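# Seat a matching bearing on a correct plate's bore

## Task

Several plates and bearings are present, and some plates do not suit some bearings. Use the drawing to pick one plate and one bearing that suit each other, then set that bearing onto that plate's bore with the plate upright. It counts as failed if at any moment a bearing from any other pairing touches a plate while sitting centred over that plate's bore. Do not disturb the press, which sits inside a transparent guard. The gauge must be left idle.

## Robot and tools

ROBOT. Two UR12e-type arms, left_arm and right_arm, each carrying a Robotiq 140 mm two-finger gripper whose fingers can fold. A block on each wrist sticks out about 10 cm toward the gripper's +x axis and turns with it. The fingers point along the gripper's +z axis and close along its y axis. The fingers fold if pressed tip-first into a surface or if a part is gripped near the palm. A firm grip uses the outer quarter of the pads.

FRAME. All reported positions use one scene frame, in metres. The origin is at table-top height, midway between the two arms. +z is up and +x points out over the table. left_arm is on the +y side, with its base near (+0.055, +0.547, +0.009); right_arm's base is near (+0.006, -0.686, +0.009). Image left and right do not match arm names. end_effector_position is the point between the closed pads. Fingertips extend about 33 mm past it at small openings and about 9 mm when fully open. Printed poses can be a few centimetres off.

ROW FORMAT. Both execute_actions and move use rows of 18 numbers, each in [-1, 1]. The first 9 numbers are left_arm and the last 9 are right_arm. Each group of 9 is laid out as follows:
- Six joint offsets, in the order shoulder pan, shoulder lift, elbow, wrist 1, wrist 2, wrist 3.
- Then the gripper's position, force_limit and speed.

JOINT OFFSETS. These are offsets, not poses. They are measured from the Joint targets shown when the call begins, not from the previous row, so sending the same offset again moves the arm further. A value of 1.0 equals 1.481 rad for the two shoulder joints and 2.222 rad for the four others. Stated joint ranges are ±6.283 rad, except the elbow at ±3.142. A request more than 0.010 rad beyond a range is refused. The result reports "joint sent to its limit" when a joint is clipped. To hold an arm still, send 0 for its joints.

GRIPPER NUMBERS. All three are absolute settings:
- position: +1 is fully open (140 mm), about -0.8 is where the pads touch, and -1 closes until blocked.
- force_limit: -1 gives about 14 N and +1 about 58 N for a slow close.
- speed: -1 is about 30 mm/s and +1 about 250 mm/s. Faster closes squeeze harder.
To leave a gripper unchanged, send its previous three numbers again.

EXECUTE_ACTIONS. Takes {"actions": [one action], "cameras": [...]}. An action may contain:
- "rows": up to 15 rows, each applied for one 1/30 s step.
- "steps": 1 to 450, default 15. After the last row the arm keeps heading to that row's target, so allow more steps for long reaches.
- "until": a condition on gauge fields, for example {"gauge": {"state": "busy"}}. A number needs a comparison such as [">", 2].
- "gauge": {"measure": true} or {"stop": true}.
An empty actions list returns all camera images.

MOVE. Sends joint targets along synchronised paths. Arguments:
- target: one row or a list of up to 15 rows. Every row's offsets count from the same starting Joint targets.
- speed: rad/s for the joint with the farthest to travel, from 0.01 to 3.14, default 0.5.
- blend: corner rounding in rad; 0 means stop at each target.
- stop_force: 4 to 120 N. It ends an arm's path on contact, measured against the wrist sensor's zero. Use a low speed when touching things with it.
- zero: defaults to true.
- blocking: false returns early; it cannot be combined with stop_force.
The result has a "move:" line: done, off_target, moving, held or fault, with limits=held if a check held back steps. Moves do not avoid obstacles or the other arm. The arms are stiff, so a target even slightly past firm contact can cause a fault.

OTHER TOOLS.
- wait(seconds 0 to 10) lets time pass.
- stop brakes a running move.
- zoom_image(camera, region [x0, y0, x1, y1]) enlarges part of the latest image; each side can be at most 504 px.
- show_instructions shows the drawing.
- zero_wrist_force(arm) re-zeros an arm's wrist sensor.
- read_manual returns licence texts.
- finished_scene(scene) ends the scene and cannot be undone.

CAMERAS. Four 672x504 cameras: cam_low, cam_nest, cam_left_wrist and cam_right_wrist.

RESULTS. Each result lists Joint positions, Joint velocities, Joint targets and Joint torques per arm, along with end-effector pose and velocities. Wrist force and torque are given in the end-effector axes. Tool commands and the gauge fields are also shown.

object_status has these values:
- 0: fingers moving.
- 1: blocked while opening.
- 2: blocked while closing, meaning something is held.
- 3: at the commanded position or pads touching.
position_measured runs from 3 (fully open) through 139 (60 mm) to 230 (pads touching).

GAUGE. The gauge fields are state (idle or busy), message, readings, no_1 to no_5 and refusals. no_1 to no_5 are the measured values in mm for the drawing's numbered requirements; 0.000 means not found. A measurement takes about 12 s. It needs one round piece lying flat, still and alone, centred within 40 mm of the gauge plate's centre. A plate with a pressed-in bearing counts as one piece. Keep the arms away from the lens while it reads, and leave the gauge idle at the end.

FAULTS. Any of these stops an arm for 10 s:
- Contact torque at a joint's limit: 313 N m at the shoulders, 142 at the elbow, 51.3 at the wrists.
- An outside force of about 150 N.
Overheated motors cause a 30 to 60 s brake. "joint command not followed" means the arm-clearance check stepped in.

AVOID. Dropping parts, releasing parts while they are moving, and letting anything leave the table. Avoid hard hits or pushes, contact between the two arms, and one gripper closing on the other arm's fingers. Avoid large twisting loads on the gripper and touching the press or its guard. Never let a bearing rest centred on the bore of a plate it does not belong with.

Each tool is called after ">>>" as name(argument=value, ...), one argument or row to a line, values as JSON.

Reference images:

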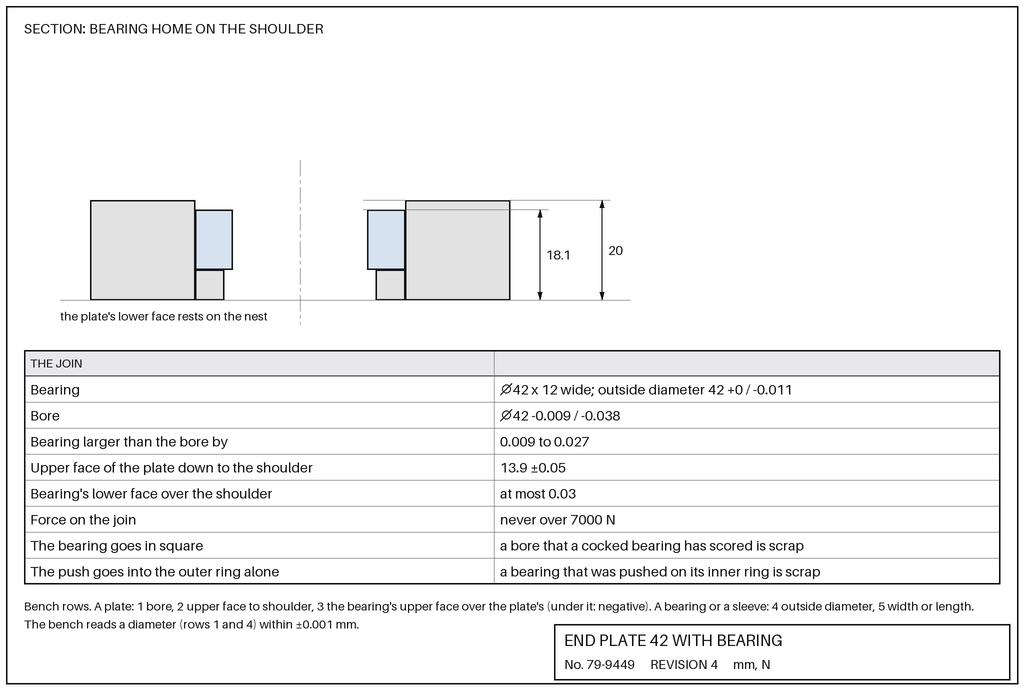

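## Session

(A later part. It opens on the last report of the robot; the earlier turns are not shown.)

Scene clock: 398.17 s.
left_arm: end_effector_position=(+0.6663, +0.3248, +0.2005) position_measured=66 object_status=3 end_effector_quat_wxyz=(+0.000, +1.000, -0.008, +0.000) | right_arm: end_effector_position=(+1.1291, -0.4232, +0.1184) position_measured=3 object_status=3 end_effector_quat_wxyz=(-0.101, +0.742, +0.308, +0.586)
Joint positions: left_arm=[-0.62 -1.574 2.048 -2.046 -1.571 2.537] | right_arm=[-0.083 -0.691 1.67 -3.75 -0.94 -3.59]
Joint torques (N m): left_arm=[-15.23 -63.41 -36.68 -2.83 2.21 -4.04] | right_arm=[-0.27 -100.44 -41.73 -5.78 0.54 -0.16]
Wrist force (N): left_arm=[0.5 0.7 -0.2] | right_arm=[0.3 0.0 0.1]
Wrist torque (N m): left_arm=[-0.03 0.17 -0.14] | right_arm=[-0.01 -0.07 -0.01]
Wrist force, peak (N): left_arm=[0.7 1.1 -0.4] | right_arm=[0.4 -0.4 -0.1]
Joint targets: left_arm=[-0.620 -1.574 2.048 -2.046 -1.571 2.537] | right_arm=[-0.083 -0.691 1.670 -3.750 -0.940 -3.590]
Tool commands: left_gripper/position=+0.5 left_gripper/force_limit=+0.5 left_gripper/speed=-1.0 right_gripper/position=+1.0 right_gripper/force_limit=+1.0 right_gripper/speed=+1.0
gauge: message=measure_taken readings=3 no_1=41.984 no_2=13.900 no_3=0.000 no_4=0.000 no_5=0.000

>>> move(
  target=[
    [0,0,0,0,0,0,0.11,-0.1,0,0,0,0,0,0,0,1,1,1],
    [0,0.0687,0.051,-0.0963,0,-0.0072,0.11,-0.1,0,0,0,0,0,0,0,1,1,1],
    [0,0.1026,0.0641,-0.1316,0,-0.0072,0.11,-0.1,0,0,0,0,0,0,0,1,1,1],
    [0,0.1026,0.0641,-0.1316,0,-0.0072,-1,-0.1,-1,0,0,0,0,0,0,1,1,1],
  ],
  speed=[0.2,0.4,0.15,0.2],
)

>>> wait(
  seconds=1,
)

>>> move(
  target=[
    [0,-0.1026,-0.0641,0.1316,0,0,-1,-0.1,-1,0,0,0,0,0,0,1,1,1],
    [0.4514,0.1846,-0.2496,0.1262,0,0.3011,-1,-0.1,-1,0,0,0,0,0,0,1,1,1],
    [0.4514,0.2095,-0.234,0.094,0,0.3011,-1,-0.1,-1,0,0,0,0,0,0,1,1,1],
  ],
  speed=[0.4,0.45,0.15],
  cameras=["cam_left_wrist"],
)

>>> zoom_image(
  camera="cam_left_wrist",
  region=[200, 80, 520, 320],
)

Scene clock: 432.43 s.
left_arm: end_effector_position=(+0.6617, +0.3281, +0.0572) position_measured=168 object_status=0 end_effector_quat_wxyz=(-0.001, +1.000, +0.000, -0.001) | right_arm: end_effector_position=(+1.1291, -0.4232, +0.1184) position_measured=3 object_status=3 end_effector_quat_wxyz=(-0.101, +0.742, +0.308, +0.586)
Joint positions: left_arm=[-0.62 -1.422 2.191 -2.338 -1.571 2.521] | right_arm=[-0.083 -0.691 1.67 -3.75 -0.94 -3.59]
Joint torques (N m): left_arm=[-12.24 -42.26 -29.27 -7.71 2.12 -4.38] | right_arm=[1.27 -97.61 -42.69 -5.54 0.64 -0.02]
Wrist force (N): left_arm=[-2.8 -3.0 -14.7] | right_arm=[0.0 0.2 0.0]
Wrist torque (N m): left_arm=[0.00 0.07 -0.13] | right_arm=[0.05 0.01 -0.01]
Wrist force, peak (N): left_arm=[-3.2 -2.8 -14.8] | right_arm=[0.5 0.1 0.4]
Joint targets: left_arm=[-0.620 -1.422 2.191 -2.338 -1.571 2.521] | right_arm=[-0.083 -0.691 1.670 -3.750 -0.940 -3.590]
gauge: message=measure_taken readings=3 no_1=41.984 no_2=13.900 no_3=0.000 no_4=0.000 no_5=0.000
move: done

Scene clock: 433.43 s.
left_arm: end_effector_position=(+0.6617, +0.3281, +0.0572) position_measured=168 object_status=2 end_effector_quat_wxyz=(-0.001, +1.000, +0.000, -0.001) | right_arm: end_effector_position=(+1.1291, -0.4232, +0.1184) position_measured=3 object_status=3 end_effector_quat_wxyz=(-0.101, +0.742, +0.308, +0.586)
Joint positions: left_arm=[-0.62 -1.422 2.191 -2.338 -1.571 2.521] | right_arm=[-0.083 -0.691 1.67 -3.75 -0.94 -3.59]
Joint torques (N m): left_arm=[-12.51 -42.02 -29.13 -6.51 2.32 -4.36] | right_arm=[0.97 -96.84 -42.18 -6.09 0.55 -0.08]
Wrist force (N): left_arm=[-2.8 -2.6 -14.0] | right_arm=[0.0 -0.3 -0.2]
Wrist torque (N m): left_arm=[0.05 0.15 -0.12] | right_arm=[-0.07 0.00 -0.01]
Wrist force, peak (N): left_arm=[-2.8 -2.6 -14.9] | right_arm=[0.5 0.1 0.0]
Joint targets: left_arm=[-0.620 -1.422 2.191 -2.338 -1.571 2.521] | right_arm=[-0.083 -0.691 1.670 -3.750 -0.940 -3.590]
Tool commands: left_gripper/position=-1.0 left_gripper/force_limit=-0.1 left_gripper/speed=-1.0 right_gripper/position=+1.0 right_gripper/force_limit=+1.0 right_gripper/speed=+1.0
gauge: message=measure_taken readings=3 no_1=41.984 no_2=13.900 no_3=0.000 no_4=0.000 no_5=0.000
wait: 1.00 s

Scene clock: 437.60 s.
left_arm: end_effector_position=(+0.9212, +0.7637, +0.0948) position_measured=168 object_status=2 end_effector_quat_wxyz=(+0.000, +1.000, +0.000, +0.000) | right_arm: end_effector_position=(+1.1291, -0.4232, +0.1184) position_measured=3 object_status=3 end_effector_quat_wxyz=(-0.101, +0.742, +0.308, +0.586)
Joint positions: left_arm=[0.049 -1.111 1.671 -2.129 -1.571 3.19] | right_arm=[-0.083 -0.691 1.67 -3.75 -0.94 -3.59]
Joint torques (N m): left_arm=[15.49 -75.76 -35.16 -8.39 1.93 3.69] | right_arm=[-0.97 -98.25 -43.81 -6.25 0.47 -0.2]
Wrist force (N): left_arm=[0.2 0.9 1.0] | right_arm=[0.2 -0.1 0.2]
Wrist torque (N m): left_arm=[-0.06 0.36 -0.26] | right_arm=[-0.02 -0.05 -0.01]
Wrist force, peak (N): left_arm=[-3.1 -3.0 -14.3] | right_arm=[0.4 -0.1 0.4]
Joint targets: left_arm=[0.049 -1.111 1.671 -2.129 -1.571 3.190] | right_arm=[-0.083 -0.691 1.670 -3.750 -0.940 -3.590]
gauge: message=measure_taken readings=3 no_1=41.984 no_2=13.900 no_3=0.000 no_4=0.000 no_5=0.000
move: done
camera_calibration:
cam_left_wrist: T_world_to_cam=[[-0.000182663, -0.999879, -0.015559, 0.777568], [-0.934073, -0.00538524, 0.357041, 0.82712], [-0.357081, 0.0145985, -0.933959, 0.585613], [0, 0, 0, 1]] pos_world=[0.981844, 0.773379, 0.263721]
Images, in order (width x height): cam_left_wrist 672x504.

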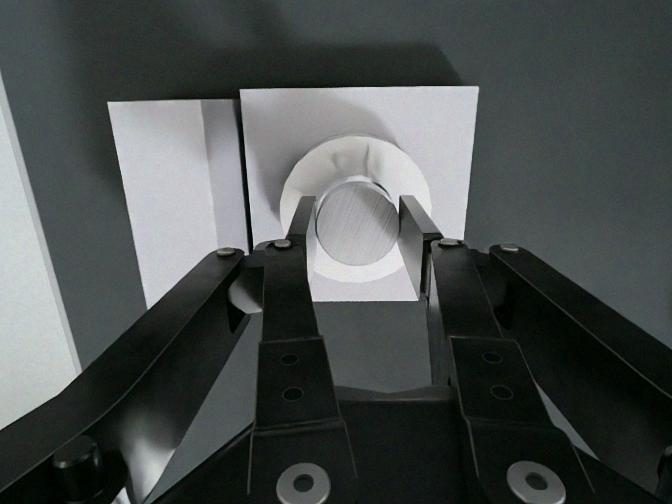

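Scaled by 1.575 from the camera's 672x504 image, which has a finer 960x720 frame.

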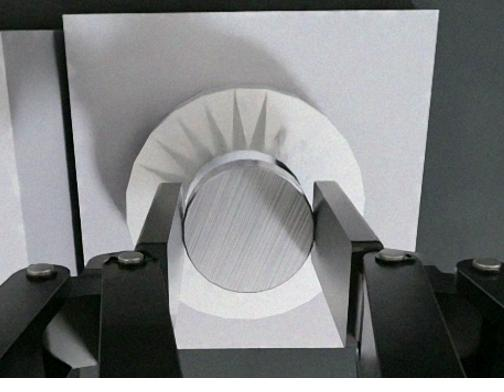

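>>> move(
  target=[
    [0.0004,-0.0008,0.0008,-0.0003,0,0,-1,-0.1,-1,0,0,0,0,0,0,1,1,1],
    [0.0004,0.0113,0.0069,-0.0144,0,0,-1,-0.1,-1,0,0,0,0,0,0,1,1,1],
  ],
  speed=[0.05,0.015],
  stop_force=5,
  cameras=["cam_left_wrist"],
)

>>> zoom_image(
  camera="cam_left_wrist",
  region=[200, 80, 520, 320],
)

Scene clock: 463.90 s.
left_arm: end_effector_position=(+0.9203, +0.7642, +0.0797) position_measured=168 object_status=2 end_effector_quat_wxyz=(+0.000, +1.000, +0.000, +0.000) | right_arm: end_effector_position=(+1.1291, -0.4232, +0.1184) position_measured=3 object_status=3 end_effector_quat_wxyz=(-0.101, +0.742, +0.308, +0.586)
Joint positions: left_arm=[0.049 -1.099 1.683 -2.154 -1.571 3.19] | right_arm=[-0.083 -0.691 1.67 -3.75 -0.94 -3.59]
Joint torques (N m): left_arm=[16.01 -102.76 -45.11 -3.63 2.08 3.31] | right_arm=[0.19 -97.46 -43.32 -5.93 0.61 -0.05]
Wrist force (N): left_arm=[1.9 2.2 -0.4] | right_arm=[0.3 0.1 0.1]
Wrist torque (N m): left_arm=[-0.04 0.43 -0.22] | right_arm=[0.01 -0.05 -0.01]
Wrist force, peak (N): left_arm=[3.3 5.3 -7.3] | right_arm=[0.2 -0.2 0.5]
Joint targets: left_arm=[0.049 -1.099 1.683 -2.154 -1.571 3.190] | right_arm=[-0.083 -0.691 1.670 -3.750 -0.940 -3.590]
gauge: message=measure_taken readings=3 no_1=41.984 no_2=13.900 no_3=0.000 no_4=0.000 no_5=0.000
move: contact (left_arm); path passed 1 of 2 targets
camera_calibration:
cam_left_wrist: T_world_to_cam=[[0.000355708, -0.999879, -0.0155494, 0.777303], [-0.934072, -0.00588464, 0.357035, 0.83206], [-0.357083, 0.0143972, -0.933962, 0.571339], [0, 0, 0, 1]] pos_world=[0.980944, 0.773879, 0.248621]
Images, in order (width x height): cam_left_wrist 672x504.

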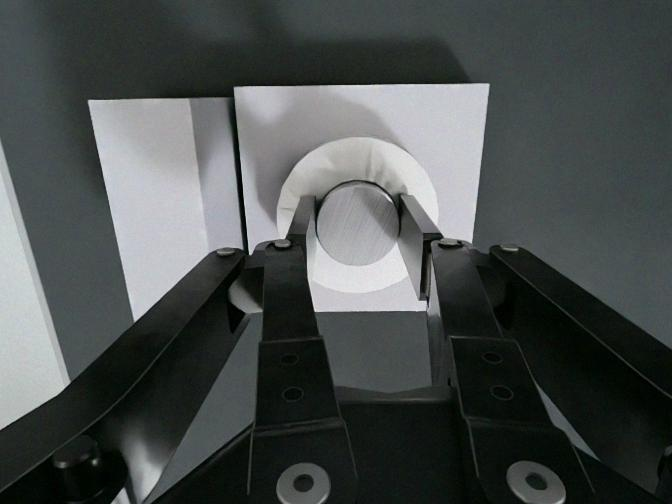

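Scaled by 1.575 from the camera's 672x504 image, which has a finer 960x720 frame.

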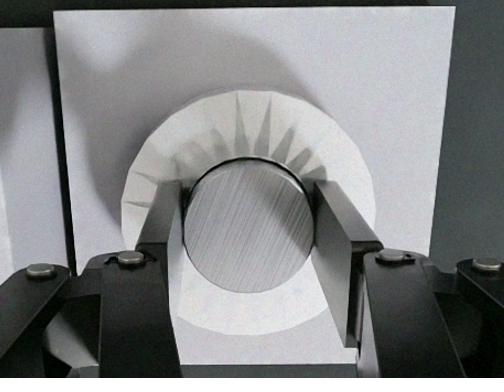

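>>> move(
  target=[
    [0,0,0,0,0,0,0.11,-0.1,-1,0,0,0,0,0,0,1,1,1],
    [0,-0.0351,-0.018,0.0412,0,0,0.11,-0.1,-1,0,0,0,0,0,0,1,1,1],
  ],
  speed=0.15,
  cameras=["cam_left_wrist"],
)

Scene clock: 476.33 s.
left_arm: end_effector_position=(+0.9186, +0.7641, +0.1385) position_measured=115 object_status=3 end_effector_quat_wxyz=(+0.000, +1.000, +0.000, +0.000) | right_arm: end_effector_position=(+1.1291, -0.4232, +0.1184) position_measured=3 object_status=3 end_effector_quat_wxyz=(-0.101, +0.742, +0.308, +0.586)
Joint positions: left_arm=[0.049 -1.151 1.643 -2.062 -1.571 3.19] | right_arm=[-0.083 -0.691 1.67 -3.75 -0.94 -3.59]
Joint torques (N m): left_arm=[14.7 -98.9 -49.1 -2.95 1.82 3.42] | right_arm=[-0.88 -98.12 -43.97 -6.05 0.68 -0.03]
Wrist force (N): left_arm=[0.3 1.3 0.2] | right_arm=[0.2 0.0 0.0]
Wrist torque (N m): left_arm=[0.08 0.33 -0.30] | right_arm=[-0.01 -0.06 -0.01]
Wrist force, peak (N): left_arm=[2.8 2.4 0.6] | right_arm=[0.6 -0.2 0.1]
Joint targets: left_arm=[0.049 -1.151 1.643 -2.062 -1.571 3.190] | right_arm=[-0.083 -0.691 1.670 -3.750 -0.940 -3.590]
gauge: message=measure_taken readings=3 no_1=41.984 no_2=13.900 no_3=0.000 no_4=0.000 no_5=0.000
move: done
camera_calibration:
cam_left_wrist: T_world_to_cam=[[0.000456101, -0.999878, -0.0155855, 0.77803], [-0.934218, -0.00598541, 0.356651, 0.809724], [-0.356701, 0.0143976, -0.934108, 0.625286], [0, 0, 0, 1]] pos_world=[0.979145, 0.77378, 0.307421]
Images, in order (width x height): cam_left_wrist 672x504.

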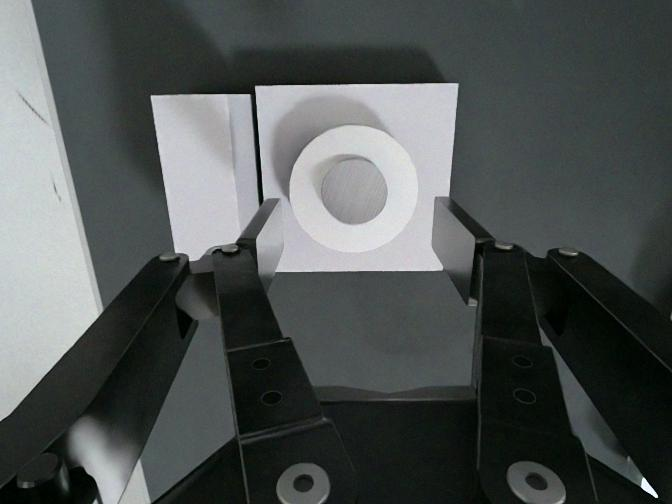

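>>> finished_scene(
  scene=2,
)

The scene is finished: the task was done.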